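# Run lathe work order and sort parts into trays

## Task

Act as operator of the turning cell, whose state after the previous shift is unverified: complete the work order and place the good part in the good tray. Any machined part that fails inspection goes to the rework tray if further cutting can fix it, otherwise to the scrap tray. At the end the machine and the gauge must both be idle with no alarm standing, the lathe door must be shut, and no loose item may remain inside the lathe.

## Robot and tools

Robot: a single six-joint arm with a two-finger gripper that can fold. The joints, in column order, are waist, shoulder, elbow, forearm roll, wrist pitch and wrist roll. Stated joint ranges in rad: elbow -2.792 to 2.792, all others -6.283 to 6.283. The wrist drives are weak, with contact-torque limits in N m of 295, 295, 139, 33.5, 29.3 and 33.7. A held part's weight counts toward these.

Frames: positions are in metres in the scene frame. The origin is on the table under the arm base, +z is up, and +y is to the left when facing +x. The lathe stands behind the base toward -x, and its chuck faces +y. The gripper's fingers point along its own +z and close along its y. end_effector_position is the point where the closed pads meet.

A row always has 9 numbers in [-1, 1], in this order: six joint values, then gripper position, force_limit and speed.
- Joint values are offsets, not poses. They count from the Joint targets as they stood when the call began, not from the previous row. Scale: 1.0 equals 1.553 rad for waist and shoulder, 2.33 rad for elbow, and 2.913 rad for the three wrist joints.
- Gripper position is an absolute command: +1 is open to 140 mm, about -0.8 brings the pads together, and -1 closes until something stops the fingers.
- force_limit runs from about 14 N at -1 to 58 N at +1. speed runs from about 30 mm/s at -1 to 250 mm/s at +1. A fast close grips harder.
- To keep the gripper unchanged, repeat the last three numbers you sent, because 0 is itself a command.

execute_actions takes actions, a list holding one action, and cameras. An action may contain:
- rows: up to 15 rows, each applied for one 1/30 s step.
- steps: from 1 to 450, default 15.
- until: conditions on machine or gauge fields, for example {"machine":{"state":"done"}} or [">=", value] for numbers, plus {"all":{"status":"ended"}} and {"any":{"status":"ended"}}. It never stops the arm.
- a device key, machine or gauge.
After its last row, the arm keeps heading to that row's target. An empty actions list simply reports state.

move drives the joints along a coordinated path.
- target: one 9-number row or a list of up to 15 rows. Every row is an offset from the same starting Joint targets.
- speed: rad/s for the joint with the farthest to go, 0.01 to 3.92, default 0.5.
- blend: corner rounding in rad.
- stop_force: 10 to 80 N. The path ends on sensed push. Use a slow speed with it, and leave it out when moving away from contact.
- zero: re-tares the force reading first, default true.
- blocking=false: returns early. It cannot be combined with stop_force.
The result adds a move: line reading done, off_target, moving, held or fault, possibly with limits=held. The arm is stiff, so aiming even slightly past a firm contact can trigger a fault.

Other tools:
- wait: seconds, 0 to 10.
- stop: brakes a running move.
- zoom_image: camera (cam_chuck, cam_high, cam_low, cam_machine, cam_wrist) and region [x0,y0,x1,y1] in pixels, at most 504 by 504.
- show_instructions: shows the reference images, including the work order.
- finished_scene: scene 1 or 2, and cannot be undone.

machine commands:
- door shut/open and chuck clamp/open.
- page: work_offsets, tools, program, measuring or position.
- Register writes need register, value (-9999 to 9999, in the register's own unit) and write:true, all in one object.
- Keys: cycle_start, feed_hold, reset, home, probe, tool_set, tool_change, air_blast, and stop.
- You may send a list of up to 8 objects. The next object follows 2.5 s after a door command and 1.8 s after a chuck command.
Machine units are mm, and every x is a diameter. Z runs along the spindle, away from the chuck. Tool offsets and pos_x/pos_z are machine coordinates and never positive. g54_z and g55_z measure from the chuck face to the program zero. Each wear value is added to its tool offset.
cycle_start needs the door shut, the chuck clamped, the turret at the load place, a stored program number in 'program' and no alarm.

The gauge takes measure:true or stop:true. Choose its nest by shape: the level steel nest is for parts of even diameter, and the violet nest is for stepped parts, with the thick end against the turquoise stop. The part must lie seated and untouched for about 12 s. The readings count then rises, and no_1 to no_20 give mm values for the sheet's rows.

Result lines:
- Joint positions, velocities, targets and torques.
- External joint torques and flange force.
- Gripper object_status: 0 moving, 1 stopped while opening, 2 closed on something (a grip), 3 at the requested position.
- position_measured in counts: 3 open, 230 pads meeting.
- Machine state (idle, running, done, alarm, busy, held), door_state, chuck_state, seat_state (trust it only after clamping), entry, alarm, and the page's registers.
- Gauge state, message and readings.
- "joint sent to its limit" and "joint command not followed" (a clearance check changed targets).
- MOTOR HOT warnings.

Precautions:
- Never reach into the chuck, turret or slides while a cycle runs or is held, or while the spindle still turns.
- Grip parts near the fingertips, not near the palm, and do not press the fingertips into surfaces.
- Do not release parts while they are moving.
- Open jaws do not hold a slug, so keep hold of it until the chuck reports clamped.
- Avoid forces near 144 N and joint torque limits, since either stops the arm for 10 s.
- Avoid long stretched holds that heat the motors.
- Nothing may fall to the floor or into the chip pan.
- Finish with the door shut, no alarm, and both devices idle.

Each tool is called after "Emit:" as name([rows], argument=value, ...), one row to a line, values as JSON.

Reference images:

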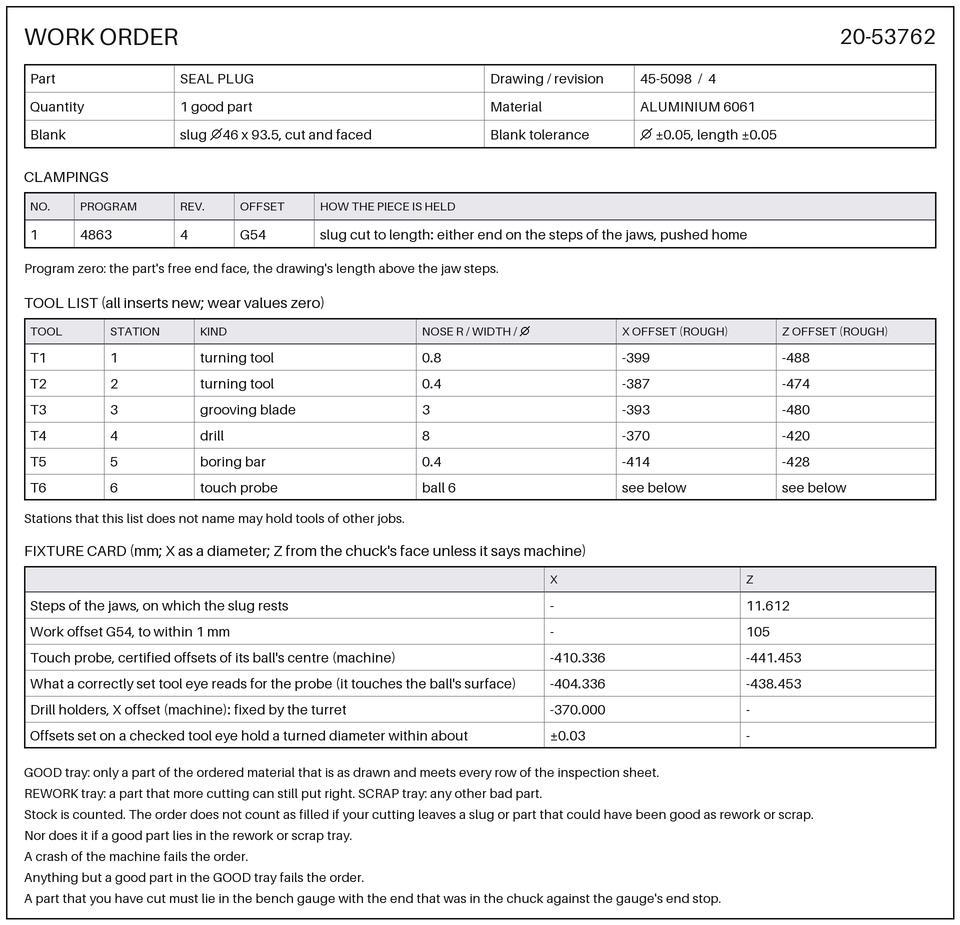

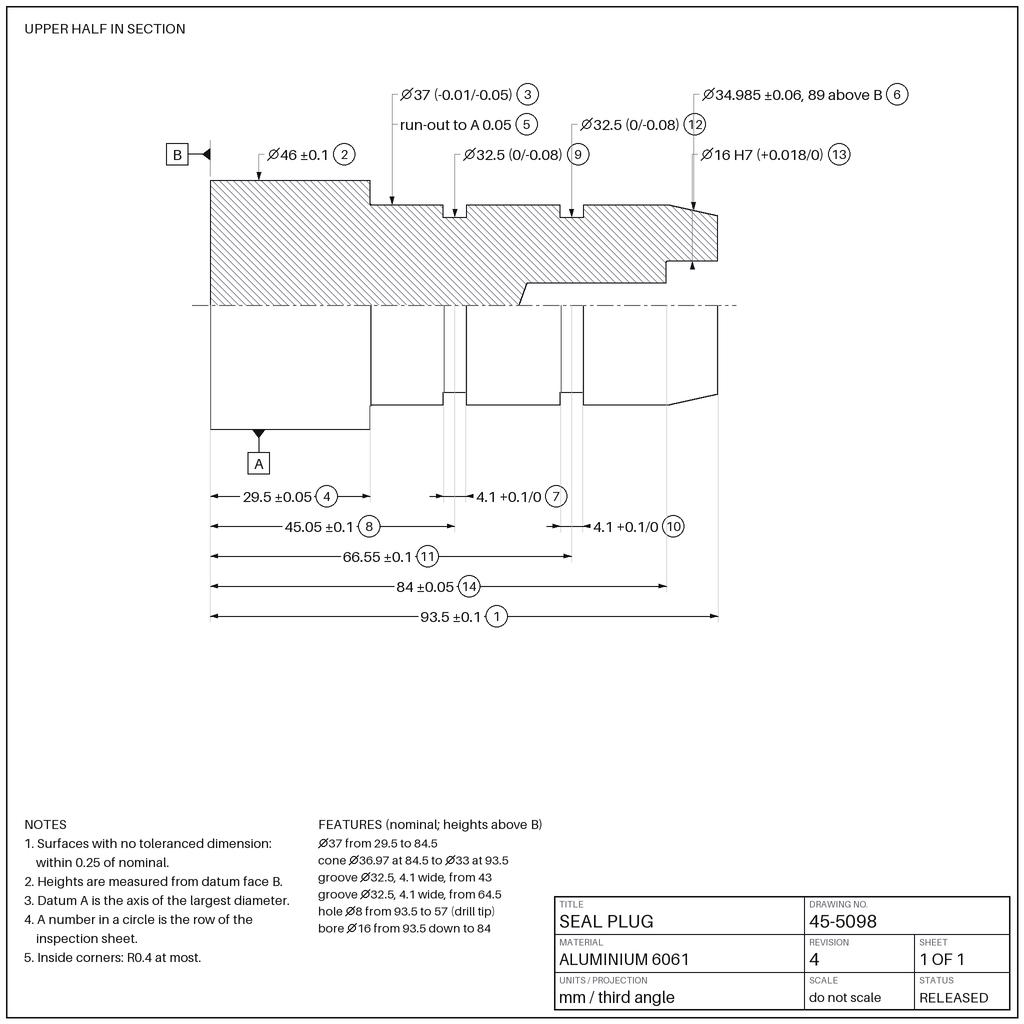

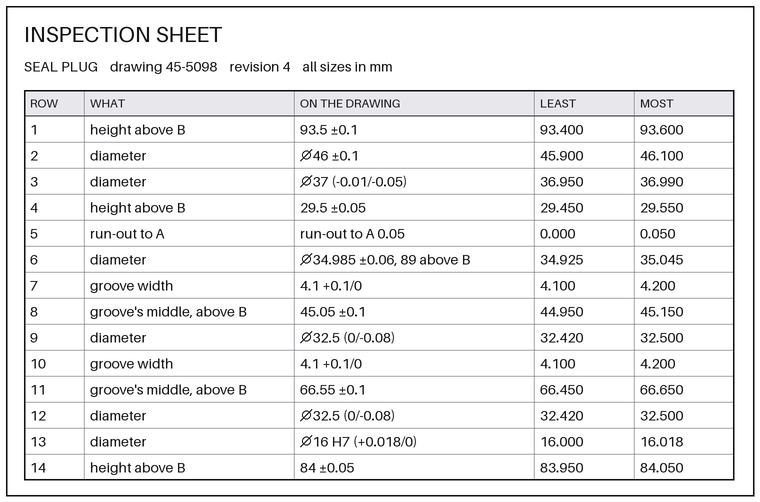

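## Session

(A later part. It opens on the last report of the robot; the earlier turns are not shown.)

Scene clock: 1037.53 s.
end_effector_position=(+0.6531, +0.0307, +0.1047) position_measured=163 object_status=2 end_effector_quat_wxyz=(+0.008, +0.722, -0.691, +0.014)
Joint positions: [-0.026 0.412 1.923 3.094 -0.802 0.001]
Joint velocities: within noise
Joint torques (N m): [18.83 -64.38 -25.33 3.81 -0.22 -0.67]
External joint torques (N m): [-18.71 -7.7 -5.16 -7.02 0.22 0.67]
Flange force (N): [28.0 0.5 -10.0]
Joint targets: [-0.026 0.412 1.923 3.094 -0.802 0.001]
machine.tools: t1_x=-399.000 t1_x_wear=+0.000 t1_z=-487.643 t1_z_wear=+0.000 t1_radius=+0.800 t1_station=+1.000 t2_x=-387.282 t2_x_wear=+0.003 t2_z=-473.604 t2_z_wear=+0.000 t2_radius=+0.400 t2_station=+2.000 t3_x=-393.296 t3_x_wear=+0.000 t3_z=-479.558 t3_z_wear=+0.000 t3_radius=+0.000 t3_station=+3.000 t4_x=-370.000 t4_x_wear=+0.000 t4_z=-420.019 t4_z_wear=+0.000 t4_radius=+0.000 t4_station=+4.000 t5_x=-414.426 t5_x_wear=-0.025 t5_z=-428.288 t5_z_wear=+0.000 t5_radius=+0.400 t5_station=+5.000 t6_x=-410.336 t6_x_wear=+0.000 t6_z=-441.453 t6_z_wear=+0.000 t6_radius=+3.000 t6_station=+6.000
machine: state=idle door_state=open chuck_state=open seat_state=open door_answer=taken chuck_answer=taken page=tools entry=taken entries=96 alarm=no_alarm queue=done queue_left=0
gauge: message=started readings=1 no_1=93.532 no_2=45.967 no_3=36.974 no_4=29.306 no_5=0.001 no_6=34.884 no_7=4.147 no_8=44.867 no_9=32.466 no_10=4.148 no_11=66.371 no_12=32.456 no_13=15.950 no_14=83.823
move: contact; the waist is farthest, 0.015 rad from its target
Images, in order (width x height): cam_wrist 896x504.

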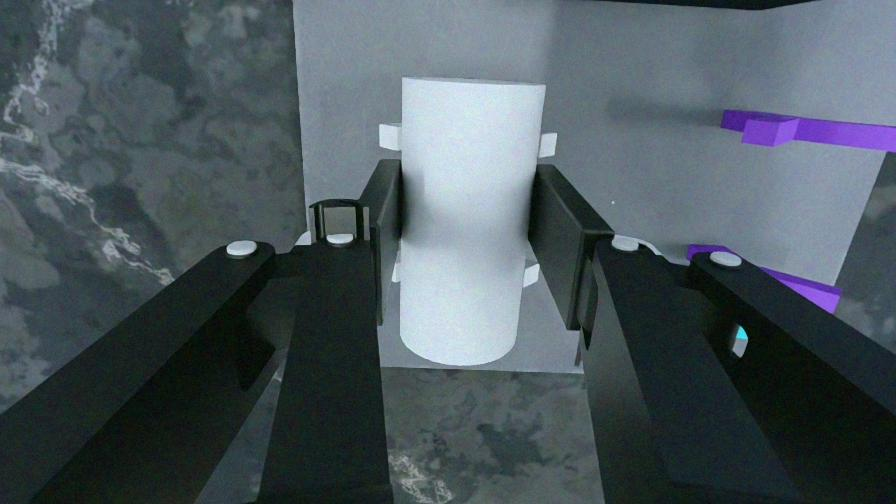

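Emit:
move(target=[-0.0004,0,0,0,0,0,-1,0,-1], speed=0.02, cameras=[])

Emit:
move([
  [0,0,0,0,0,0,0.15,0,-1],
  [0,-0.0557,-0.0219,0,-0.047,0,0.15,0,-1],
], speed=0.15, cameras=["cam_wrist"])

Emit:
execute_actions([
  {"gauge":{"measure":true},"steps":400,"until":{"gauge":{"readings":["=",2]}}},
], cameras=[])

Scene clock: 1041.67 s.
end_effector_position=(+0.6531, +0.0303, +0.1047) position_measured=163 object_status=2 end_effector_quat_wxyz=(+0.008, +0.722, -0.692, +0.014)
Joint positions: [-0.027 0.412 1.923 3.094 -0.802 0.001]
Joint velocities: within noise
Joint torques (N m): [10.62 -63.52 -25.62 0.46 0.08 -0.59]
External joint torques (N m): [-10.57 -7.94 -4.97 -3.68 -0.06 0.59]
Flange force (N): [15.7 0.4 -11.4]
Joint targets: [-0.027 0.412 1.923 3.094 -0.802 0.001]
machine.tools: t1_x=-399.000 t1_x_wear=+0.000 t1_z=-487.643 t1_z_wear=+0.000 t1_radius=+0.800 t1_station=+1.000 t2_x=-387.282 t2_x_wear=+0.003 t2_z=-473.604 t2_z_wear=+0.000 t2_radius=+0.400 t2_station=+2.000 t3_x=-393.296 t3_x_wear=+0.000 t3_z=-479.558 t3_z_wear=+0.000 t3_radius=+0.000 t3_station=+3.000 t4_x=-370.000 t4_x_wear=+0.000 t4_z=-420.019 t4_z_wear=+0.000 t4_radius=+0.000 t4_station=+4.000 t5_x=-414.426 t5_x_wear=-0.025 t5_z=-428.288 t5_z_wear=+0.000 t5_radius=+0.400 t5_station=+5.000 t6_x=-410.336 t6_x_wear=+0.000 t6_z=-441.453 t6_z_wear=+0.000 t6_radius=+3.000 t6_station=+6.000
machine: state=idle door_state=open chuck_state=open seat_state=open door_answer=taken chuck_answer=taken page=tools entry=taken entries=96 alarm=no_alarm queue=done queue_left=0
gauge: message=started readings=1 no_1=93.532 no_2=45.967 no_3=36.974 no_4=29.306 no_5=0.001 no_6=34.884 no_7=4.147 no_8=44.867 no_9=32.466 no_10=4.148 no_11=66.371 no_12=32.456 no_13=15.950 no_14=83.823
move: done
No camera images: "cameras" was empty.

Scene clock: 1044.30 s.
end_effector_position=(+0.6522, +0.0287, +0.1830) position_measured=110 object_status=3 end_effector_quat_wxyz=(+0.010, +0.720, -0.693, +0.016)
Joint positions: [-0.027 0.325 1.872 3.094 -0.939 0.001]
Joint velocities: within noise
Joint torques (N m): [0.21 -64.73 -33.61 -3.57 0.17 0.21]
External joint torques (N m): [-0.32 -1.5 -0.43 -0.03 -0.15 -0.21]
Flange force (N): [0.9 1.1 -2.1]
Joint targets: [-0.027 0.325 1.872 3.094 -0.939 0.001]
machine.tools: t1_x=-399.000 t1_x_wear=+0.000 t1_z=-487.643 t1_z_wear=+0.000 t1_radius=+0.800 t1_station=+1.000 t2_x=-387.282 t2_x_wear=+0.003 t2_z=-473.604 t2_z_wear=+0.000 t2_radius=+0.400 t2_station=+2.000 t3_x=-393.296 t3_x_wear=+0.000 t3_z=-479.558 t3_z_wear=+0.000 t3_radius=+0.000 t3_station=+3.000 t4_x=-370.000 t4_x_wear=+0.000 t4_z=-420.019 t4_z_wear=+0.000 t4_radius=+0.000 t4_station=+4.000 t5_x=-414.426 t5_x_wear=-0.025 t5_z=-428.288 t5_z_wear=+0.000 t5_radius=+0.400 t5_station=+5.000 t6_x=-410.336 t6_x_wear=+0.000 t6_z=-441.453 t6_z_wear=+0.000 t6_radius=+3.000 t6_station=+6.000
machine: state=idle door_state=open chuck_state=open seat_state=open door_answer=taken chuck_answer=taken page=tools entry=taken entries=96 alarm=no_alarm queue=done queue_left=0
gauge: message=started readings=1 no_1=93.532 no_2=45.967 no_3=36.974 no_4=29.306 no_5=0.001 no_6=34.884 no_7=4.147 no_8=44.867 no_9=32.466 no_10=4.148 no_11=66.371 no_12=32.456 no_13=15.950 no_14=83.823
move: done
Images, in order (width x height): cam_wrist 896x504.

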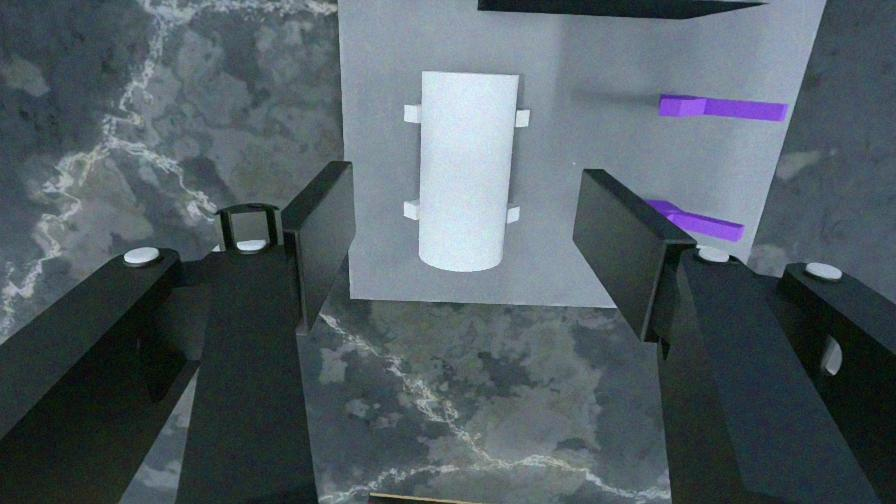

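Scene clock: 1056.50 s.
end_effector_position=(+0.6522, +0.0287, +0.1830) position_measured=110 object_status=3 end_effector_quat_wxyz=(+0.010, +0.720, -0.693, +0.016)
Joint positions: [-0.027 0.325 1.872 3.094 -0.939 0.001]
Joint velocities: within noise
Joint torques (N m): [-0.47 -65.45 -33.54 -3.58 0.16 0.18]
External joint torques (N m): [0.53 -0.62 -0.37 0 -0.15 -0.18]
Flange force (N): [-0.5 0.0 -1.2]
Joint targets: [-0.027 0.325 1.872 3.094 -0.939 0.001]
Tool commands: gripper/position=+0.15 gripper/force_limit=+0.0 gripper/speed=-1.0
machine.tools: t1_x=-399.000 t1_x_wear=+0.000 t1_z=-487.643 t1_z_wear=+0.000 t1_radius=+0.800 t1_station=+1.000 t2_x=-387.282 t2_x_wear=+0.003 t2_z=-473.604 t2_z_wear=+0.000 t2_radius=+0.400 t2_station=+2.000 t3_x=-393.296 t3_x_wear=+0.000 t3_z=-479.558 t3_z_wear=+0.000 t3_radius=+0.000 t3_station=+3.000 t4_x=-370.000 t4_x_wear=+0.000 t4_z=-420.019 t4_z_wear=+0.000 t4_radius=+0.000 t4_station=+4.000 t5_x=-414.426 t5_x_wear=-0.025 t5_z=-428.288 t5_z_wear=+0.000 t5_radius=+0.400 t5_station=+5.000 t6_x=-410.336 t6_x_wear=+0.000 t6_z=-441.453 t6_z_wear=+0.000 t6_radius=+3.000 t6_station=+6.000
machine: state=idle door_state=open chuck_state=open seat_state=open door_answer=taken chuck_answer=taken page=tools entry=taken entries=96 alarm=no_alarm queue=done queue_left=0
gauge: message=started readings=2 no_1=93.511 no_2=46.015 no_3=36.979 no_4=29.487 no_5=0.003 no_6=34.985 no_7=4.151 no_8=45.043 no_9=32.464 no_10=4.150 no_11=66.539 no_12=32.462 no_13=15.991 no_14=83.991
No camera images: "cameras" was empty.

Emit:
execute_actions([
  {"machine":[{"door":"shut"},{"air_blast":true}],"steps":2},
], cameras=[])

Emit:
move(target=[-0.0018,0.0557,0.0219,0,0.047,-0.0009,0.15,0,-1], speed=0.15, cameras=[])

Emit:
execute_actions([
  {"rows":[[0,0,0,0,0,0,-1,0,-1]],"steps":90},
], cameras=["cam_wrist"])

Scene clock: 1065.33 s.
end_effector_position=(+0.6522, +0.0287, +0.1830) position_measured=110 object_status=3 end_effector_quat_wxyz=(+0.010, +0.720, -0.693, +0.016)
Joint positions: [-0.027 0.325 1.872 3.094 -0.939 0.001]
Joint velocities: within noise
Joint torques (N m): [-0.61 -65.08 -33.55 -3.53 0.15 0.22]
External joint torques (N m): [0.41 -1.39 -0.55 -0.08 -0.14 -0.22]
Flange force (N): [-0.2 0.7 -2.1]
Joint targets: [-0.027 0.325 1.872 3.094 -0.939 0.001]
Tool commands: gripper/position=+0.15 gripper/force_limit=+0.0 gripper/speed=-1.0
machine.tools: t1_x=-399.000 t1_x_wear=+0.000 t1_z=-487.643 t1_z_wear=+0.000 t1_radius=+0.800 t1_station=+1.000 t2_x=-387.282 t2_x_wear=+0.003 t2_z=-473.604 t2_z_wear=+0.000 t2_radius=+0.400 t2_station=+2.000 t3_x=-393.296 t3_x_wear=+0.000 t3_z=-479.558 t3_z_wear=+0.000 t3_radius=+0.000 t3_station=+3.000 t4_x=-370.000 t4_x_wear=+0.000 t4_z=-420.019 t4_z_wear=+0.000 t4_radius=+0.000 t4_station=+4.000 t5_x=-414.426 t5_x_wear=-0.025 t5_z=-428.288 t5_z_wear=+0.000 t5_radius=+0.400 t5_station=+5.000 t6_x=-410.336 t6_x_wear=+0.000 t6_z=-441.453 t6_z_wear=+0.000 t6_radius=+3.000 t6_station=+6.000
machine: state=idle door_state=between chuck_state=open seat_state=open door_answer=taken chuck_answer=taken page=tools entry=taken entries=96 alarm=no_alarm queue=running queue_left=1
gauge: message=started readings=2 no_1=93.511 no_2=46.015 no_3=36.979 no_4=29.487 no_5=0.003 no_6=34.985 no_7=4.151 no_8=45.043 no_9=32.464 no_10=4.150 no_11=66.539 no_12=32.462 no_13=15.991 no_14=83.991
No camera images: "cameras" was empty.

Scene clock: 1066.57 s.
end_effector_position=(+0.6532, +0.0285, +0.1047) position_measured=110 object_status=3 end_effector_quat_wxyz=(+0.009, +0.722, -0.692, +0.014)
Joint positions: [-0.03 0.412 1.923 3.094 -0.802 -0.002]
Joint velocities: within noise
Joint torques (N m): [0.3 -69.85 -30.02 -3.14 0.17 0.14]
External joint torques (N m): [-0.37 -1.81 -0.55 -0.08 -0.15 -0.14]
Flange force (N): [0.9 1.0 -2.7]
Joint targets: [-0.030 0.412 1.923 3.094 -0.802 -0.002]
machine.tools: t1_x=-399.000 t1_x_wear=+0.000 t1_z=-487.643 t1_z_wear=+0.000 t1_radius=+0.800 t1_station=+1.000 t2_x=-387.282 t2_x_wear=+0.003 t2_z=-473.604 t2_z_wear=+0.000 t2_radius=+0.400 t2_station=+2.000 t3_x=-393.296 t3_x_wear=+0.000 t3_z=-479.558 t3_z_wear=+0.000 t3_radius=+0.000 t3_station=+3.000 t4_x=-370.000 t4_x_wear=+0.000 t4_z=-420.019 t4_z_wear=+0.000 t4_radius=+0.000 t4_station=+4.000 t5_x=-414.426 t5_x_wear=-0.025 t5_z=-428.288 t5_z_wear=+0.000 t5_radius=+0.400 t5_station=+5.000 t6_x=-410.336 t6_x_wear=+0.000 t6_z=-441.453 t6_z_wear=+0.000 t6_radius=+3.000 t6_station=+6.000
machine: state=idle door_state=between chuck_state=open seat_state=open door_answer=taken chuck_answer=taken page=tools entry=taken entries=96 alarm=no_alarm queue=running queue_left=1
gauge: message=started readings=2 no_1=93.511 no_2=46.015 no_3=36.979 no_4=29.487 no_5=0.003 no_6=34.985 no_7=4.151 no_8=45.043 no_9=32.464 no_10=4.150 no_11=66.539 no_12=32.462 no_13=15.991 no_14=83.991
move: done
No camera images: "cameras" was empty.

Scene clock: 1069.77 s.
end_effector_position=(+0.6532, +0.0285, +0.1047) position_measured=163 object_status=2 end_effector_quat_wxyz=(+0.009, +0.722, -0.692, +0.014)
Joint positions: [-0.03 0.412 1.923 3.094 -0.802 -0.002]
Joint velocities: within noise
Joint torques (N m): [-0.68 -60.28 -24.48 -3.61 0.44 -0.27]
External joint torques (N m): [0.57 -11.03 -6.09 0.39 -0.42 0.27]
Flange force (N): [-0.7 1.0 -17.3]
Joint targets: [-0.030 0.412 1.923 3.094 -0.802 -0.002]
machine.tools: t1_x=-399.000 t1_x_wear=+0.000 t1_z=-487.643 t1_z_wear=+0.000 t1_radius=+0.800 t1_station=+1.000 t2_x=-387.282 t2_x_wear=+0.003 t2_z=-473.604 t2_z_wear=+0.000 t2_radius=+0.400 t2_station=+2.000 t3_x=-393.296 t3_x_wear=+0.000 t3_z=-479.558 t3_z_wear=+0.000 t3_radius=+0.000 t3_station=+3.000 t4_x=-370.000 t4_x_wear=+0.000 t4_z=-420.019 t4_z_wear=+0.000 t4_radius=+0.000 t4_station=+4.000 t5_x=-414.426 t5_x_wear=-0.025 t5_z=-428.288 t5_z_wear=+0.000 t5_radius=+0.400 t5_station=+5.000 t6_x=-410.336 t6_x_wear=+0.000 t6_z=-441.453 t6_z_wear=+0.000 t6_radius=+3.000 t6_station=+6.000
machine: state=idle door_state=shut chuck_state=open seat_state=open door_answer=taken chuck_answer=taken page=tools entry=taken entries=97 alarm=no_alarm queue=done queue_left=0
gauge: message=started readings=2 no_1=93.511 no_2=46.015 no_3=36.979 no_4=29.487 no_5=0.003 no_6=34.985 no_7=4.151 no_8=45.043 no_9=32.464 no_10=4.150 no_11=66.539 no_12=32.462 no_13=15.991 no_14=83.991
Images, in order (width x height): cam_wrist 896x504.

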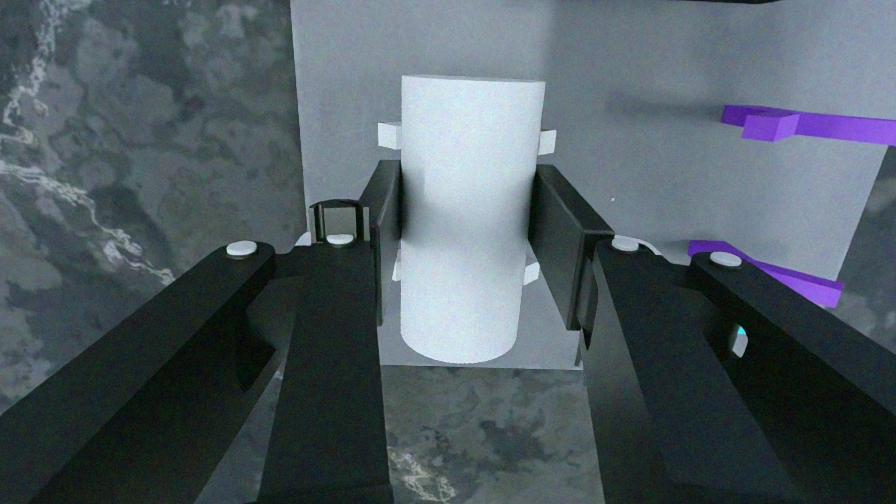

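Emit:
execute_actions([
  {"machine":{"door":"open"},"steps":2},
], cameras=[])

Emit:
move([
  [0,-0.0557,-0.0219,0,-0.047,0,-1,0,-1],
  [-0.9981,-0.716,0.1189,0.0163,-0.2396,-0.1366,-1,0,-1],
], speed=[0.15,0.9], blend=0.01, cameras=[])

Emit:
move(target=[-0.9981,-0.2846,0.0288,0,0.0058,0.1366,-1,0,-1], speed=0.9, cameras=["cam_wrist"])

Scene clock: 1074.67 s.
end_effector_position=(+0.6532, +0.0285, +0.1047) position_measured=163 object_status=2 end_effector_quat_wxyz=(+0.009, +0.722, -0.692, +0.014)
Joint positions: [-0.03 0.412 1.923 3.094 -0.802 -0.002]
Joint velocities: within noise
Joint torques (N m): [-0.04 -60.25 -24.25 -3.64 0.43 -0.33]
External joint torques (N m): [0.17 -11.17 -6.22 0.44 -0.42 0.33]
Flange force (N): [-0.2 1.0 -17.5]
Joint targets: [-0.030 0.412 1.923 3.094 -0.802 -0.002]
Tool commands: gripper/position=-1.0 gripper/force_limit=+0.0 gripper/speed=-1.0
machine.tools: t1_x=-399.000 t1_x_wear=+0.000 t1_z=-487.643 t1_z_wear=+0.000 t1_radius=+0.800 t1_station=+1.000 t2_x=-387.282 t2_x_wear=+0.003 t2_z=-473.604 t2_z_wear=+0.000 t2_radius=+0.400 t2_station=+2.000 t3_x=-393.296 t3_x_wear=+0.000 t3_z=-479.558 t3_z_wear=+0.000 t3_radius=+0.000 t3_station=+3.000 t4_x=-370.000 t4_x_wear=+0.000 t4_z=-420.019 t4_z_wear=+0.000 t4_radius=+0.000 t4_station=+4.000 t5_x=-414.426 t5_x_wear=-0.025 t5_z=-428.288 t5_z_wear=+0.000 t5_radius=+0.400 t5_station=+5.000 t6_x=-410.336 t6_x_wear=+0.000 t6_z=-441.453 t6_z_wear=+0.000 t6_radius=+3.000 t6_station=+6.000
machine: state=idle door_state=between chuck_state=open seat_state=open door_answer=taken chuck_answer=taken page=tools entry=taken entries=97 alarm=no_alarm queue=running queue_left=0
gauge: message=started readings=2 no_1=93.511 no_2=46.015 no_3=36.979 no_4=29.487 no_5=0.003 no_6=34.985 no_7=4.151 no_8=45.043 no_9=32.464 no_10=4.150 no_11=66.539 no_12=32.462 no_13=15.991 no_14=83.991
No camera images: "cameras" was empty.

Scene clock: 1077.83 s.
end_effector_position=(+0.0391, -0.2047, +0.4374) position_measured=163 object_status=2 end_effector_quat_wxyz=(-0.011, -0.212, +0.975, -0.069)
Joint positions: [-1.58 -0.7 2.2 3.141 -1.5 -0.4]
Joint velocities: within noise
Joint torques (N m): [-0.48 23.27 -44.26 -4.18 0.69 0.29]
External joint torques (N m): [0.43 1.15 2.02 -0.15 -0.29 -0.3]
Flange force (N): [0.0 0.0 0.0]
Joint targets: [-1.580 -0.700 2.200 3.141 -1.500 -0.400]
machine.tools: t1_x=-399.000 t1_x_wear=+0.000 t1_z=-487.643 t1_z_wear=+0.000 t1_radius=+0.800 t1_station=+1.000 t2_x=-387.282 t2_x_wear=+0.003 t2_z=-473.604 t2_z_wear=+0.000 t2_radius=+0.400 t2_station=+2.000 t3_x=-393.296 t3_x_wear=+0.000 t3_z=-479.558 t3_z_wear=+0.000 t3_radius=+0.000 t3_station=+3.000 t4_x=-370.000 t4_x_wear=+0.000 t4_z=-420.019 t4_z_wear=+0.000 t4_radius=+0.000 t4_station=+4.000 t5_x=-414.426 t5_x_wear=-0.025 t5_z=-428.288 t5_z_wear=+0.000 t5_radius=+0.400 t5_station=+5.000 t6_x=-410.336 t6_x_wear=+0.000 t6_z=-441.453 t6_z_wear=+0.000 t6_radius=+3.000 t6_station=+6.000
machine: state=idle door_state=open chuck_state=open seat_state=open door_answer=taken chuck_answer=taken page=tools entry=taken entries=97 alarm=no_alarm queue=done queue_left=0
gauge: message=started readings=2 no_1=93.511 no_2=46.015 no_3=36.979 no_4=29.487 no_5=0.003 no_6=34.985 no_7=4.151 no_8=45.043 no_9=32.464 no_10=4.150 no_11=66.539 no_12=32.462 no_13=15.991 no_14=83.991
move: done
No camera images: "cameras" was empty.

Scene clock: 1080.07 s.
end_effector_position=(-0.1090, -0.0405, +0.4652) position_measured=163 object_status=2 end_effector_quat_wxyz=(-0.182, +0.665, +0.700, -0.189)
Joint positions: [-3.131 -1.142 2.268 3.141 -1.483 -0.002]
Joint velocities: within noise
Joint torques (N m): [0.79 53.24 -41.92 -3.84 2.2 0.32]
External joint torques (N m): [-0.59 1.18 2.77 -0.09 -0.82 -0.35]
Flange force (N): [0.0 0.0 0.0]
Joint targets: [-3.131 -1.143 2.267 3.141 -1.483 -0.002]
machine.tools: t1_x=-399.000 t1_x_wear=+0.000 t1_z=-487.643 t1_z_wear=+0.000 t1_radius=+0.800 t1_station=+1.000 t2_x=-387.282 t2_x_wear=+0.003 t2_z=-473.604 t2_z_wear=+0.000 t2_radius=+0.400 t2_station=+2.000 t3_x=-393.296 t3_x_wear=+0.000 t3_z=-479.558 t3_z_wear=+0.000 t3_radius=+0.000 t3_station=+3.000 t4_x=-370.000 t4_x_wear=+0.000 t4_z=-420.019 t4_z_wear=+0.000 t4_radius=+0.000 t4_station=+4.000 t5_x=-414.426 t5_x_wear=-0.025 t5_z=-428.288 t5_z_wear=+0.000 t5_radius=+0.400 t5_station=+5.000 t6_x=-410.336 t6_x_wear=+0.000 t6_z=-441.453 t6_z_wear=+0.000 t6_radius=+3.000 t6_station=+6.000
machine: state=idle door_state=open chuck_state=open seat_state=open door_answer=taken chuck_answer=taken page=tools entry=taken entries=97 alarm=no_alarm queue=done queue_left=0
gauge: message=started readings=2 no_1=93.511 no_2=46.015 no_3=36.979 no_4=29.487 no_5=0.003 no_6=34.985 no_7=4.151 no_8=45.043 no_9=32.464 no_10=4.150 no_11=66.539 no_12=32.462 no_13=15.991 no_14=83.991
move: done
Images, in order (width x height): cam_wrist 896x504.

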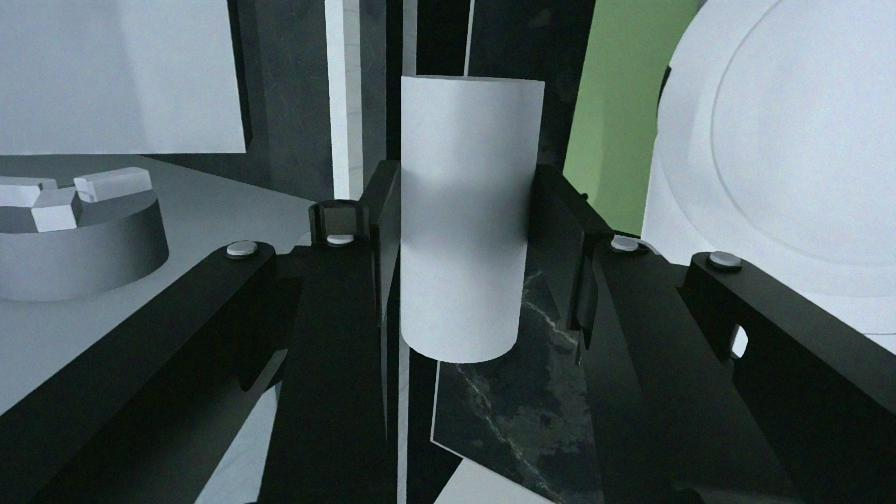

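Emit:
move([
  [-0.0319,0,0,0,0,0,-1,0,-1],
  [-0.0933,0.9194,0.1115,-0.0349,0.9357,0.012,-1,0,-1],
  [0.0431,0.9787,0.0536,0.0426,0.9214,-0.0149,-1,0,-1],
  [0.1362,0.9884,0.0403,0.0962,0.9197,-0.0355,-1,0,-1],
], speed=[0.3,0.6,0.3,0.15], cameras=[])

Emit:
move(target=[0.0794,0.0128,-0.0183,0.0462,-0.0016,-0.0196,-1,0,-1], speed=0.03, stop_force=18, cameras=[])

Emit:
execute_actions([
  {"machine":{"chuck":"clamp"},"steps":60},
], cameras=[])

Scene clock: 1092.07 s.
end_effector_position=(-0.7578, -0.1494, +0.3052) position_measured=163 object_status=2 end_effector_quat_wxyz=(+0.499, -0.500, -0.502, +0.498)
Joint positions: [-2.919 0.393 2.361 3.421 1.196 -0.105]
Joint velocities: within noise
Joint torques (N m): [-0.75 -58.95 -18.81 -1.81 4.38 0.14]
External joint torques (N m): [0.54 1.81 1.62 0 -1.63 -0.19]
Flange force (N): [-1.0 0.4 -0.1]
Joint targets: [-2.919 0.393 2.361 3.421 1.196 -0.105]
machine.tools: t1_x=-399.000 t1_x_wear=+0.000 t1_z=-487.643 t1_z_wear=+0.000 t1_radius=+0.800 t1_station=+1.000 t2_x=-387.282 t2_x_wear=+0.003 t2_z=-473.604 t2_z_wear=+0.000 t2_radius=+0.400 t2_station=+2.000 t3_x=-393.296 t3_x_wear=+0.000 t3_z=-479.558 t3_z_wear=+0.000 t3_radius=+0.000 t3_station=+3.000 t4_x=-370.000 t4_x_wear=+0.000 t4_z=-420.019 t4_z_wear=+0.000 t4_radius=+0.000 t4_station=+4.000 t5_x=-414.426 t5_x_wear=-0.025 t5_z=-428.288 t5_z_wear=+0.000 t5_radius=+0.400 t5_station=+5.000 t6_x=-410.336 t6_x_wear=+0.000 t6_z=-441.453 t6_z_wear=+0.000 t6_radius=+3.000 t6_station=+6.000
machine: state=idle door_state=open chuck_state=open seat_state=open door_answer=taken chuck_answer=taken page=tools entry=taken entries=97 alarm=no_alarm queue=done queue_left=0
gauge: message=started readings=2 no_1=93.511 no_2=46.015 no_3=36.979 no_4=29.487 no_5=0.003 no_6=34.985 no_7=4.151 no_8=45.043 no_9=32.464 no_10=4.150 no_11=66.539 no_12=32.462 no_13=15.991 no_14=83.991
move: done
No camera images: "cameras" was empty.

Scene clock: 1095.43 s.
end_effector_position=(-0.7587, -0.1824, +0.3056) position_measured=163 object_status=2 end_effector_quat_wxyz=(+0.500, -0.500, -0.502, +0.498)
Joint positions: [-2.85 0.404 2.337 3.498 1.193 -0.137]
Joint velocities: within noise
Joint torques (N m): [19.08 -56.72 -20.67 -10.06 1.8 0.61]
External joint torques (N m): [-18.8 -2.05 3.06 8.11 0.95 -0.66]
Flange force (N): [22.8 -4.6 0.4]
Joint targets: [-2.850 0.404 2.337 3.498 1.193 -0.137]
machine.tools: t1_x=-399.000 t1_x_wear=+0.000 t1_z=-487.643 t1_z_wear=+0.000 t1_radius=+0.800 t1_station=+1.000 t2_x=-387.282 t2_x_wear=+0.003 t2_z=-473.604 t2_z_wear=+0.000 t2_radius=+0.400 t2_station=+2.000 t3_x=-393.296 t3_x_wear=+0.000 t3_z=-479.558 t3_z_wear=+0.000 t3_radius=+0.000 t3_station=+3.000 t4_x=-370.000 t4_x_wear=+0.000 t4_z=-420.019 t4_z_wear=+0.000 t4_radius=+0.000 t4_station=+4.000 t5_x=-414.426 t5_x_wear=-0.025 t5_z=-428.288 t5_z_wear=+0.000 t5_radius=+0.400 t5_station=+5.000 t6_x=-410.336 t6_x_wear=+0.000 t6_z=-441.453 t6_z_wear=+0.000 t6_radius=+3.000 t6_station=+6.000
machine: state=idle door_state=open chuck_state=open seat_state=open door_answer=taken chuck_answer=taken page=tools entry=taken entries=97 alarm=no_alarm queue=done queue_left=0
gauge: message=started readings=2 no_1=93.511 no_2=46.015 no_3=36.979 no_4=29.487 no_5=0.003 no_6=34.985 no_7=4.151 no_8=45.043 no_9=32.464 no_10=4.150 no_11=66.539 no_12=32.462 no_13=15.991 no_14=83.991
move: contact; the forearm roll is farthest, 0.058 rad from its target
No camera images: "cameras" was empty.

Scene clock: 1097.63 s.
end_effector_position=(-0.7587, -0.1823, +0.3056) position_measured=163 object_status=2 end_effector_quat_wxyz=(+0.500, -0.500, -0.502, +0.498)
Joint positions: [-2.85 0.404 2.337 3.498 1.193 -0.137]
Joint velocities: within noise
Joint torques (N m): [-0.76 -50.51 -40 -5.38 0.29 0.23]
External joint torques (N m): [0.94 -8.26 22.67 3.47 2.46 -0.27]
Flange force (N): [9.6 -8.1 -50.4]
Joint targets: [-2.850 0.404 2.337 3.498 1.193 -0.137]
Tool commands: gripper/position=-1.0 gripper/force_limit=+0.0 gripper/speed=-1.0
machine.tools: t1_x=-399.000 t1_x_wear=+0.000 t1_z=-487.643 t1_z_wear=+0.000 t1_radius=+0.800 t1_station=+1.000 t2_x=-387.282 t2_x_wear=+0.003 t2_z=-473.604 t2_z_wear=+0.000 t2_radius=+0.400 t2_station=+2.000 t3_x=-393.296 t3_x_wear=+0.000 t3_z=-479.558 t3_z_wear=+0.000 t3_radius=+0.000 t3_station=+3.000 t4_x=-370.000 t4_x_wear=+0.000 t4_z=-420.019 t4_z_wear=+0.000 t4_radius=+0.000 t4_station=+4.000 t5_x=-414.426 t5_x_wear=-0.025 t5_z=-428.288 t5_z_wear=+0.000 t5_radius=+0.400 t5_station=+5.000 t6_x=-410.336 t6_x_wear=+0.000 t6_z=-441.453 t6_z_wear=+0.000 t6_radius=+3.000 t6_station=+6.000
machine: state=idle door_state=open chuck_state=clamped seat_state=open door_answer=taken chuck_answer=taken page=tools entry=taken entries=97 alarm=no_alarm queue=done queue_left=0
gauge: message=started readings=2 no_1=93.511 no_2=46.015 no_3=36.979 no_4=29.487 no_5=0.003 no_6=34.985 no_7=4.151 no_8=45.043 no_9=32.464 no_10=4.150 no_11=66.539 no_12=32.462 no_13=15.991 no_14=83.991
No camera images: "cameras" was empty.

Emit:
execute_actions([
  {"machine":{"chuck":"open"},"steps":60},
], cameras=[])

Emit:
move(target=[0.00018,-0.00024,0.00028,0.0001,0.00013,-0.00005,-1,0.0,-1], speed=0.05, cameras=[])

Emit:
move(target=[0.02,0.0032,-0.0046,0.0116,-0.0004,-0.005,-1,0,-1], speed=0.02, stop_force=18, zero=false, cameras=[])

Emit:
execute_actions([
  {"machine":{"chuck":"clamp"},"steps":60},
], cameras=[])

Scene clock: 1104.90 s.
end_effector_position=(-0.7587, -0.1823, +0.3056) position_measured=163 object_status=2 end_effector_quat_wxyz=(+0.500, -0.500, -0.502, +0.498)
Joint positions: [-2.85 0.404 2.337 3.498 1.193 -0.137]
Joint velocities: within noise
Joint torques (N m): [5.34 -59.49 -19.14 -4.43 3.51 0.19]
External joint torques (N m): [-5.13 0.68 1.8 2.51 -0.76 -0.24]
Flange force (N): [5.7 -0.8 0.2]
Joint targets: [-2.850 0.404 2.337 3.498 1.193 -0.137]
Tool commands: gripper/position=-1.0 gripper/force_limit=+0.0 gripper/speed=-1.0
machine.tools: t1_x=-399.000 t1_x_wear=+0.000 t1_z=-487.643 t1_z_wear=+0.000 t1_radius=+0.800 t1_station=+1.000 t2_x=-387.282 t2_x_wear=+0.003 t2_z=-473.604 t2_z_wear=+0.000 t2_radius=+0.400 t2_station=+2.000 t3_x=-393.296 t3_x_wear=+0.000 t3_z=-479.558 t3_z_wear=+0.000 t3_radius=+0.000 t3_station=+3.000 t4_x=-370.000 t4_x_wear=+0.000 t4_z=-420.019 t4_z_wear=+0.000 t4_radius=+0.000 t4_station=+4.000 t5_x=-414.426 t5_x_wear=-0.025 t5_z=-428.288 t5_z_wear=+0.000 t5_radius=+0.400 t5_station=+5.000 t6_x=-410.336 t6_x_wear=+0.000 t6_z=-441.453 t6_z_wear=+0.000 t6_radius=+3.000 t6_station=+6.000
machine: state=idle door_state=open chuck_state=open seat_state=open door_answer=taken chuck_answer=taken page=tools entry=taken entries=97 alarm=no_alarm queue=done queue_left=0
gauge: message=started readings=2 no_1=93.511 no_2=46.015 no_3=36.979 no_4=29.487 no_5=0.003 no_6=34.985 no_7=4.151 no_8=45.043 no_9=32.464 no_10=4.150 no_11=66.539 no_12=32.462 no_13=15.991 no_14=83.991
No camera images: "cameras" was empty.

Scene clock: 1105.60 s.
end_effector_position=(-0.7583, -0.1823, +0.3056) position_measured=163 object_status=2 end_effector_quat_wxyz=(+0.500, -0.500, -0.502, +0.498)
Joint positions: [-2.85 0.404 2.338 3.498 1.194 -0.137]
Joint velocities: within noise
Joint torques (N m): [5.17 -60.64 -19.34 -4.49 4.08 0.31]
External joint torques (N m): [-5.11 2.32 2.03 2.58 -1.34 -0.35]
Flange force (N): [4.9 1.3 1.7]
Joint targets: [-2.850 0.404 2.338 3.498 1.194 -0.137]
machine.tools: t1_x=-399.000 t1_x_wear=+0.000 t1_z=-487.643 t1_z_wear=+0.000 t1_radius=+0.800 t1_station=+1.000 t2_x=-387.282 t2_x_wear=+0.003 t2_z=-473.604 t2_z_wear=+0.000 t2_radius=+0.400 t2_station=+2.000 t3_x=-393.296 t3_x_wear=+0.000 t3_z=-479.558 t3_z_wear=+0.000 t3_radius=+0.000 t3_station=+3.000 t4_x=-370.000 t4_x_wear=+0.000 t4_z=-420.019 t4_z_wear=+0.000 t4_radius=+0.000 t4_station=+4.000 t5_x=-414.426 t5_x_wear=-0.025 t5_z=-428.288 t5_z_wear=+0.000 t5_radius=+0.400 t5_station=+5.000 t6_x=-410.336 t6_x_wear=+0.000 t6_z=-441.453 t6_z_wear=+0.000 t6_radius=+3.000 t6_station=+6.000
machine: state=idle door_state=open chuck_state=open seat_state=home door_answer=taken chuck_answer=taken page=tools entry=taken entries=97 alarm=no_alarm queue=done queue_left=0
gauge: message=started readings=2 no_1=93.511 no_2=46.015 no_3=36.979 no_4=29.487 no_5=0.003 no_6=34.985 no_7=4.151 no_8=45.043 no_9=32.464 no_10=4.150 no_11=66.539 no_12=32.462 no_13=15.991 no_14=83.991
move: done
No camera images: "cameras" was empty.

Scene clock: 1106.57 s.
end_effector_position=(-0.7583, -0.1831, +0.3057) position_measured=163 object_status=2 end_effector_quat_wxyz=(+0.500, -0.500, -0.501, +0.498)
Joint positions: [-2.848 0.404 2.338 3.5 1.194 -0.138]
Joint velocities: within noise
Joint torques (N m): [18.66 -61.46 -23.91 -10.46 3.62 0.47]
External joint torques (N m): [-18.62 2.82 6.6 8.55 -0.88 -0.51]
Flange force (N): [22.3 2.3 -0.3]
Joint targets: [-2.848 0.404 2.338 3.500 1.194 -0.138]
machine.tools: t1_x=-399.000 t1_x_wear=+0.000 t1_z=-487.643 t1_z_wear=+0.000 t1_radius=+0.800 t1_station=+1.000 t2_x=-387.282 t2_x_wear=+0.003 t2_z=-473.604 t2_z_wear=+0.000 t2_radius=+0.400 t2_station=+2.000 t3_x=-393.296 t3_x_wear=+0.000 t3_z=-479.558 t3_z_wear=+0.000 t3_radius=+0.000 t3_station=+3.000 t4_x=-370.000 t4_x_wear=+0.000 t4_z=-420.019 t4_z_wear=+0.000 t4_radius=+0.000 t4_station=+4.000 t5_x=-414.426 t5_x_wear=-0.025 t5_z=-428.288 t5_z_wear=+0.000 t5_radius=+0.400 t5_station=+5.000 t6_x=-410.336 t6_x_wear=+0.000 t6_z=-441.453 t6_z_wear=+0.000 t6_radius=+3.000 t6_station=+6.000
machine: state=idle door_state=open chuck_state=open seat_state=home door_answer=taken chuck_answer=taken page=tools entry=taken entries=97 alarm=no_alarm queue=done queue_left=0
gauge: message=started readings=2 no_1=93.511 no_2=46.015 no_3=36.979 no_4=29.487 no_5=0.003 no_6=34.985 no_7=4.151 no_8=45.043 no_9=32.464 no_10=4.150 no_11=66.539 no_12=32.462 no_13=15.991 no_14=83.991
move: contact; the forearm roll is farthest, 0.031 rad from its target
No camera images: "cameras" was empty.

Scene clock: 1108.77 s.
end_effector_position=(-0.7583, -0.1831, +0.3057) position_measured=163 object_status=2 end_effector_quat_wxyz=(+0.500, -0.500, -0.501, +0.498)
Joint positions: [-2.848 0.404 2.338 3.5 1.194 -0.138]
Joint velocities: within noise
Joint torques (N m): [18.71 -52.28 -20.05 -9.9 0.02 0.4]
External joint torques (N m): [-18.68 -5.88 2.73 7.99 2.72 -0.44]
Flange force (N): [24.3 -8.6 -3.7]
Joint targets: [-2.848 0.404 2.338 3.500 1.194 -0.138]
Tool commands: gripper/position=-1.0 gripper/force_limit=+0.0 gripper/speed=-1.0
machine.tools: t1_x=-399.000 t1_x_wear=+0.000 t1_z=-487.643 t1_z_wear=+0.000 t1_radius=+0.800 t1_station=+1.000 t2_x=-387.282 t2_x_wear=+0.003 t2_z=-473.604 t2_z_wear=+0.000 t2_radius=+0.400 t2_station=+2.000 t3_x=-393.296 t3_x_wear=+0.000 t3_z=-479.558 t3_z_wear=+0.000 t3_radius=+0.000 t3_station=+3.000 t4_x=-370.000 t4_x_wear=+0.000 t4_z=-420.019 t4_z_wear=+0.000 t4_radius=+0.000 t4_station=+4.000 t5_x=-414.426 t5_x_wear=-0.025 t5_z=-428.288 t5_z_wear=+0.000 t5_radius=+0.400 t5_station=+5.000 t6_x=-410.336 t6_x_wear=+0.000 t6_z=-441.453 t6_z_wear=+0.000 t6_radius=+3.000 t6_station=+6.000
machine: state=idle door_state=open chuck_state=clamped seat_state=home door_answer=taken chuck_answer=taken page=tools entry=taken entries=97 alarm=no_alarm queue=done queue_left=0
gauge: message=started readings=2 no_1=93.511 no_2=46.015 no_3=36.979 no_4=29.487 no_5=0.003 no_6=34.985 no_7=4.151 no_8=45.043 no_9=32.464 no_10=4.150 no_11=66.539 no_12=32.462 no_13=15.991 no_14=83.991
No camera images: "cameras" was empty.

Emit:
execute_actions([
  {"machine":{"chuck":"open"},"steps":60},
], cameras=[])

Emit:
move(target=[0.00001,-0.00008,0.00002,0.00001,0.00001,0,-1,0.0,-1], speed=0.05, cameras=[])

Emit:
execute_actions([
  {"machine":{"chuck":"clamp"},"steps":60},
], cameras=[])

Scene clock: 1116.47 s.
end_effector_position=(-0.7583, -0.1831, +0.3057) position_measured=163 object_status=2 end_effector_quat_wxyz=(+0.500, -0.500, -0.501, +0.498)
Joint positions: [-2.848 0.404 2.338 3.5 1.194 -0.138]
Joint velocities: within noise
Joint torques (N m): [19.35 -60.72 -23.34 -10.41 3.71 0.37]
External joint torques (N m): [-19.27 2.25 5.98 8.5 -0.97 -0.42]
Flange force (N): [23.6 0.9 0.8]
Joint targets: [-2.848 0.404 2.338 3.500 1.194 -0.138]
Tool commands: gripper/position=-1.0 gripper/force_limit=+0.0 gripper/speed=-1.0
machine.tools: t1_x=-399.000 t1_x_wear=+0.000 t1_z=-487.643 t1_z_wear=+0.000 t1_radius=+0.800 t1_station=+1.000 t2_x=-387.282 t2_x_wear=+0.003 t2_z=-473.604 t2_z_wear=+0.000 t2_radius=+0.400 t2_station=+2.000 t3_x=-393.296 t3_x_wear=+0.000 t3_z=-479.558 t3_z_wear=+0.000 t3_radius=+0.000 t3_station=+3.000 t4_x=-370.000 t4_x_wear=+0.000 t4_z=-420.019 t4_z_wear=+0.000 t4_radius=+0.000 t4_station=+4.000 t5_x=-414.426 t5_x_wear=-0.025 t5_z=-428.288 t5_z_wear=+0.000 t5_radius=+0.400 t5_station=+5.000 t6_x=-410.336 t6_x_wear=+0.000 t6_z=-441.453 t6_z_wear=+0.000 t6_radius=+3.000 t6_station=+6.000
machine: state=idle door_state=open chuck_state=open seat_state=home door_answer=taken chuck_answer=taken page=tools entry=taken entries=97 alarm=no_alarm queue=done queue_left=0
gauge: message=started readings=2 no_1=93.511 no_2=46.015 no_3=36.979 no_4=29.487 no_5=0.003 no_6=34.985 no_7=4.151 no_8=45.043 no_9=32.464 no_10=4.150 no_11=66.539 no_12=32.462 no_13=15.991 no_14=83.991
No camera images: "cameras" was empty.

Scene clock: 1116.97 s.
end_effector_position=(-0.7582, -0.1831, +0.3058) position_measured=163 object_status=2 end_effector_quat_wxyz=(+0.500, -0.500, -0.501, +0.498)
Joint positions: [-2.848 0.404 2.338 3.5 1.194 -0.138]
Joint velocities: within noise
Joint torques (N m): [19.69 -63.84 -23.52 -10.49 4.52 0.43]
External joint torques (N m): [-19.71 5.64 6.19 8.58 -1.78 -0.47]
Flange force (N): [23.2 6.1 4.2]
Joint targets: [-2.848 0.404 2.338 3.500 1.194 -0.138]
machine.tools: t1_x=-399.000 t1_x_wear=+0.000 t1_z=-487.643 t1_z_wear=+0.000 t1_radius=+0.800 t1_station=+1.000 t2_x=-387.282 t2_x_wear=+0.003 t2_z=-473.604 t2_z_wear=+0.000 t2_radius=+0.400 t2_station=+2.000 t3_x=-393.296 t3_x_wear=+0.000 t3_z=-479.558 t3_z_wear=+0.000 t3_radius=+0.000 t3_station=+3.000 t4_x=-370.000 t4_x_wear=+0.000 t4_z=-420.019 t4_z_wear=+0.000 t4_radius=+0.000 t4_station=+4.000 t5_x=-414.426 t5_x_wear=-0.025 t5_z=-428.288 t5_z_wear=+0.000 t5_radius=+0.400 t5_station=+5.000 t6_x=-410.336 t6_x_wear=+0.000 t6_z=-441.453 t6_z_wear=+0.000 t6_radius=+3.000 t6_station=+6.000
machine: state=idle door_state=open chuck_state=open seat_state=home door_answer=taken chuck_answer=taken page=tools entry=taken entries=97 alarm=no_alarm queue=done queue_left=0
gauge: message=started readings=2 no_1=93.511 no_2=46.015 no_3=36.979 no_4=29.487 no_5=0.003 no_6=34.985 no_7=4.151 no_8=45.043 no_9=32.464 no_10=4.150 no_11=66.539 no_12=32.462 no_13=15.991 no_14=83.991
move: done
No camera images: "cameras" was empty.

Scene clock: 1119.17 s.
end_effector_position=(-0.7582, -0.1831, +0.3057) position_measured=163 object_status=2 end_effector_quat_wxyz=(+0.500, -0.500, -0.501, +0.498)
Joint positions: [-2.848 0.404 2.338 3.5 1.194 -0.138]
Joint velocities: within noise
Joint torques (N m): [18.41 -54.82 -18.76 -9.81 0.69 0.43]
External joint torques (N m): [-18.41 -3.73 1.45 7.9 2.05 -0.48]
Flange force (N): [22.1 -5.9 0.7]
Joint targets: [-2.848 0.404 2.338 3.500 1.194 -0.138]
Tool commands: gripper/position=-1.0 gripper/force_limit=+0.0 gripper/speed=-1.0
machine.tools: t1_x=-399.000 t1_x_wear=+0.000 t1_z=-487.643 t1_z_wear=+0.000 t1_radius=+0.800 t1_station=+1.000 t2_x=-387.282 t2_x_wear=+0.003 t2_z=-473.604 t2_z_wear=+0.000 t2_radius=+0.400 t2_station=+2.000 t3_x=-393.296 t3_x_wear=+0.000 t3_z=-479.558 t3_z_wear=+0.000 t3_radius=+0.000 t3_station=+3.000 t4_x=-370.000 t4_x_wear=+0.000 t4_z=-420.019 t4_z_wear=+0.000 t4_radius=+0.000 t4_station=+4.000 t5_x=-414.426 t5_x_wear=-0.025 t5_z=-428.288 t5_z_wear=+0.000 t5_radius=+0.400 t5_station=+5.000 t6_x=-410.336 t6_x_wear=+0.000 t6_z=-441.453 t6_z_wear=+0.000 t6_radius=+3.000 t6_station=+6.000
machine: state=idle door_state=open chuck_state=clamped seat_state=home door_answer=taken chuck_answer=taken page=tools entry=taken entries=97 alarm=no_alarm queue=done queue_left=0
gauge: message=started readings=2 no_1=93.511 no_2=46.015 no_3=36.979 no_4=29.487 no_5=0.003 no_6=34.985 no_7=4.151 no_8=45.043 no_9=32.464 no_10=4.150 no_11=66.539 no_12=32.462 no_13=15.991 no_14=83.991
No camera images: "cameras" was empty.

Emit:
execute_actions([
  {"rows":[[0,0,0,0,0,0,1,0,-1]],"steps":75},
], cameras=[])

Emit:
move([
  [-0.2752,-0.0764,0.081,-0.1581,0.0168,0.0587,1,0,-1],
  [-0.2138,-0.9955,-0.0305,-0.1229,-0.919,0.0474,1,0,-1],
], speed=0.6, cameras=[])

Emit:
execute_actions([
  {"machine":[{"page":"measuring"},{"door":"shut"},{"register":"tool_call","value":6,"write":true},{"tool_change":true},{"register":"probe_z","value":85,"write":true},{"probe":true},{"register":"t1_x_wear","value":1,"write":true},{"register":"t1_z_wear","value":1,"write":true}],"steps":450,"until":{"machine":{"queue":["!=","running"]}}},
], cameras=[])

Emit:
execute_actions([
  {"steps":300,"until":{"machine":{"queue":["!=","running"]}}},
], cameras=[])

Emit:
execute_actions([
  {"machine":[{"register":"t2_x_wear","value":1,"write":true},{"register":"t2_z_wear","value":1,"write":true},{"register":"t3_x","value":-387.296,"write":true},{"register":"t4_z","value":-390.019,"write":true},{"register":"t5_x_wear","value":-0.0085,"write":true},{"home":true},{"page":"tools"}],"steps":240,"until":{"machine":{"queue":["!=","running"]}}},
], cameras=[])

Scene clock: 1130.07 s.
end_effector_position=(-0.7582, -0.1831, +0.3057) position_measured=3 object_status=0 end_effector_quat_wxyz=(+0.500, -0.500, -0.501, +0.498)
Joint positions: [-2.848 0.404 2.338 3.5 1.194 -0.138]
Joint velocities: within noise
Joint torques (N m): [-0.07 -56.84 -16.51 -1.77 2.86 0.25]
External joint torques (N m): [0.16 -1.45 -0.73 -0.14 -0.18 -0.3]
Flange force (N): [-0.4 -3.8 0.2]
Joint targets: [-2.848 0.404 2.338 3.500 1.194 -0.138]
machine.tools: t1_x=-399.000 t1_x_wear=+0.000 t1_z=-487.643 t1_z_wear=+0.000 t1_radius=+0.800 t1_station=+1.000 t2_x=-387.282 t2_x_wear=+0.003 t2_z=-473.604 t2_z_wear=+0.000 t2_radius=+0.400 t2_station=+2.000 t3_x=-393.296 t3_x_wear=+0.000 t3_z=-479.558 t3_z_wear=+0.000 t3_radius=+0.000 t3_station=+3.000 t4_x=-370.000 t4_x_wear=+0.000 t4_z=-420.019 t4_z_wear=+0.000 t4_radius=+0.000 t4_station=+4.000 t5_x=-414.426 t5_x_wear=-0.025 t5_z=-428.288 t5_z_wear=+0.000 t5_radius=+0.400 t5_station=+5.000 t6_x=-410.336 t6_x_wear=+0.000 t6_z=-441.453 t6_z_wear=+0.000 t6_radius=+3.000 t6_station=+6.000
machine: state=idle door_state=open chuck_state=clamped seat_state=home door_answer=taken chuck_answer=taken page=tools entry=taken entries=97 alarm=no_alarm queue=done queue_left=0
gauge: message=started readings=2 no_1=93.511 no_2=46.015 no_3=36.979 no_4=29.487 no_5=0.003 no_6=34.985 no_7=4.151 no_8=45.043 no_9=32.464 no_10=4.150 no_11=66.539 no_12=32.462 no_13=15.991 no_14=83.991
No camera images: "cameras" was empty.

Scene clock: 1135.93 s.
end_effector_position=(-0.1108, -0.0356, +0.4658) position_measured=3 object_status=3 end_effector_quat_wxyz=(-0.186, +0.682, +0.683, -0.185)
Joint positions: [-3.18 -1.143 2.267 3.142 -1.483 0]
Joint velocities: within noise
Joint torques (N m): [-0.05 53.33 -38.64 -3.85 1.48 0.12]
External joint torques (N m): [0.33 1.37 -0.53 -0.07 -0.12 -0.14]
Flange force (N): [0.0 0.0 0.0]
Joint targets: [-3.180 -1.143 2.267 3.142 -1.483 0.000]
machine.tools: t1_x=-399.000 t1_x_wear=+0.000 t1_z=-487.643 t1_z_wear=+0.000 t1_radius=+0.800 t1_station=+1.000 t2_x=-387.282 t2_x_wear=+0.003 t2_z=-473.604 t2_z_wear=+0.000 t2_radius=+0.400 t2_station=+2.000 t3_x=-393.296 t3_x_wear=+0.000 t3_z=-479.558 t3_z_wear=+0.000 t3_radius=+0.000 t3_station=+3.000 t4_x=-370.000 t4_x_wear=+0.000 t4_z=-420.019 t4_z_wear=+0.000 t4_radius=+0.000 t4_station=+4.000 t5_x=-414.426 t5_x_wear=-0.025 t5_z=-428.288 t5_z_wear=+0.000 t5_radius=+0.400 t5_station=+5.000 t6_x=-410.336 t6_x_wear=+0.000 t6_z=-441.453 t6_z_wear=+0.000 t6_radius=+3.000 t6_station=+6.000
machine: state=idle door_state=open chuck_state=clamped seat_state=home door_answer=taken chuck_answer=taken page=tools entry=taken entries=97 alarm=no_alarm queue=done queue_left=0
gauge: message=started readings=2 no_1=93.511 no_2=46.015 no_3=36.979 no_4=29.487 no_5=0.003 no_6=34.985 no_7=4.151 no_8=45.043 no_9=32.464 no_10=4.150 no_11=66.539 no_12=32.462 no_13=15.991 no_14=83.991
move: done
No camera images: "cameras" was empty.

Scene clock: 1151.13 s.
end_effector_position=(-0.1108, -0.0356, +0.4658) position_measured=3 object_status=3 end_effector_quat_wxyz=(-0.186, +0.682, +0.683, -0.185)
Joint positions: [-3.18 -1.143 2.267 3.142 -1.483 0]
Joint velocities: within noise
Joint torques (N m): [-0.1 53.43 -38.68 -4.06 1.56 0.2]
External joint torques (N m): [0.28 1.26 -0.45 0.13 -0.2 -0.23]
Flange force (N): [0.0 0.0 0.0]
Joint targets: [-3.180 -1.143 2.267 3.142 -1.483 0.000]
Tool commands: gripper/position=+1.0 gripper/force_limit=+0.0 gripper/speed=-1.0
machine.measuring: probe_x=+62.000 probe_z=+85.000 probe_move_x=-36.000 probe_move_z=+0.000 probe_radius=+2.992 eye_x=+59.616 eye_z=+150.440 probe_touched=+1 probe_found_x=+36.973 probe_found_z=+85.000 set_x=-414.430 set_z=-428.293
machine: state=idle door_state=shut chuck_state=clamped seat_state=home door_answer=taken chuck_answer=taken page=measuring entry=taken entries=103 alarm=no_alarm queue=done queue_left=0
gauge: message=started readings=2 no_1=93.511 no_2=46.015 no_3=36.979 no_4=29.487 no_5=0.003 no_6=34.985 no_7=4.151 no_8=45.043 no_9=32.464 no_10=4.150 no_11=66.539 no_12=32.462 no_13=15.991 no_14=83.991
No camera images: "cameras" was empty.

Scene clock: 1151.37 s.
end_effector_position=(-0.1108, -0.0356, +0.4658) position_measured=3 object_status=3 end_effector_quat_wxyz=(-0.186, +0.682, +0.683, -0.185)
Joint positions: [-3.18 -1.143 2.267 3.142 -1.483 0]
Joint velocities: within noise
Joint torques (N m): [-0.41 53.18 -39.06 -3.96 1.5 0.19]
External joint torques (N m): [0.74 1.72 -0.05 0.04 -0.14 -0.21]
Flange force (N): [0.0 0.0 0.0]
Joint targets: [-3.180 -1.143 2.267 3.142 -1.483 0.000]
Tool commands: gripper/position=+1.0 gripper/force_limit=+0.0 gripper/speed=-1.0
machine.measuring: probe_x=+62.000 probe_z=+85.000 probe_move_x=-36.000 probe_move_z=+0.000 probe_radius=+2.992 eye_x=+59.616 eye_z=+150.440 probe_touched=+1 probe_found_x=+36.973 probe_found_z=+85.000 set_x=-414.430 set_z=-428.293
machine: state=idle door_state=shut chuck_state=clamped seat_state=home door_answer=taken chuck_answer=taken page=measuring entry=taken entries=103 alarm=no_alarm queue=done queue_left=0
gauge: message=started readings=2 no_1=93.511 no_2=46.015 no_3=36.979 no_4=29.487 no_5=0.003 no_6=34.985 no_7=4.151 no_8=45.043 no_9=32.464 no_10=4.150 no_11=66.539 no_12=32.462 no_13=15.991 no_14=83.991
No camera images: "cameras" was empty.

Scene clock: 1152.83 s.
end_effector_position=(-0.1108, -0.0356, +0.4658) position_measured=3 object_status=3 end_effector_quat_wxyz=(-0.186, +0.682, +0.683, -0.185)
Joint positions: [-3.18 -1.143 2.267 3.142 -1.483 0]
Joint velocities: within noise
Joint torques (N m): [-0.56 53.74 -38.89 -3.93 1.5 0.13]
External joint torques (N m): [0.85 1.24 -0.21 0.01 -0.13 -0.16]
Flange force (N): [0.0 0.0 0.0]
Joint targets: [-3.180 -1.143 2.267 3.142 -1.483 0.000]
Tool commands: gripper/position=+1.0 gripper/force_limit=+0.0 gripper/speed=-1.0
machine.tools: t1_x=-399.000 t1_x_wear=+1.000 t1_z=-487.643 t1_z_wear=+1.000 t1_radius=+0.800 t1_station=+1.000 t2_x=-387.282 t2_x_wear=+1.000 t2_z=-473.604 t2_z_wear=+1.000 t2_radius=+0.400 t2_station=+2.000 t3_x=-387.296 t3_x_wear=+0.000 t3_z=-479.558 t3_z_wear=+0.000 t3_radius=+0.000 t3_station=+3.000 t4_x=-370.000 t4_x_wear=+0.000 t4_z=-390.019 t4_z_wear=+0.000 t4_radius=+0.000 t4_station=+4.000 t5_x=-414.426 t5_x_wear=-0.008 t5_z=-428.288 t5_z_wear=+0.000 t5_radius=+0.400 t5_station=+5.000 t6_x=-410.336 t6_x_wear=+0.000 t6_z=-441.453 t6_z_wear=+0.000 t6_radius=+3.000 t6_station=+6.000
machine: state=idle door_state=shut chuck_state=clamped seat_state=home door_answer=taken chuck_answer=taken page=tools entry=taken entries=109 alarm=no_alarm queue=done queue_left=0
gauge: message=started readings=2 no_1=93.511 no_2=46.015 no_3=36.979 no_4=29.487 no_5=0.003 no_6=34.985 no_7=4.151 no_8=45.043 no_9=32.464 no_10=4.150 no_11=66.539 no_12=32.462 no_13=15.991 no_14=83.991
No camera images: "cameras" was empty.


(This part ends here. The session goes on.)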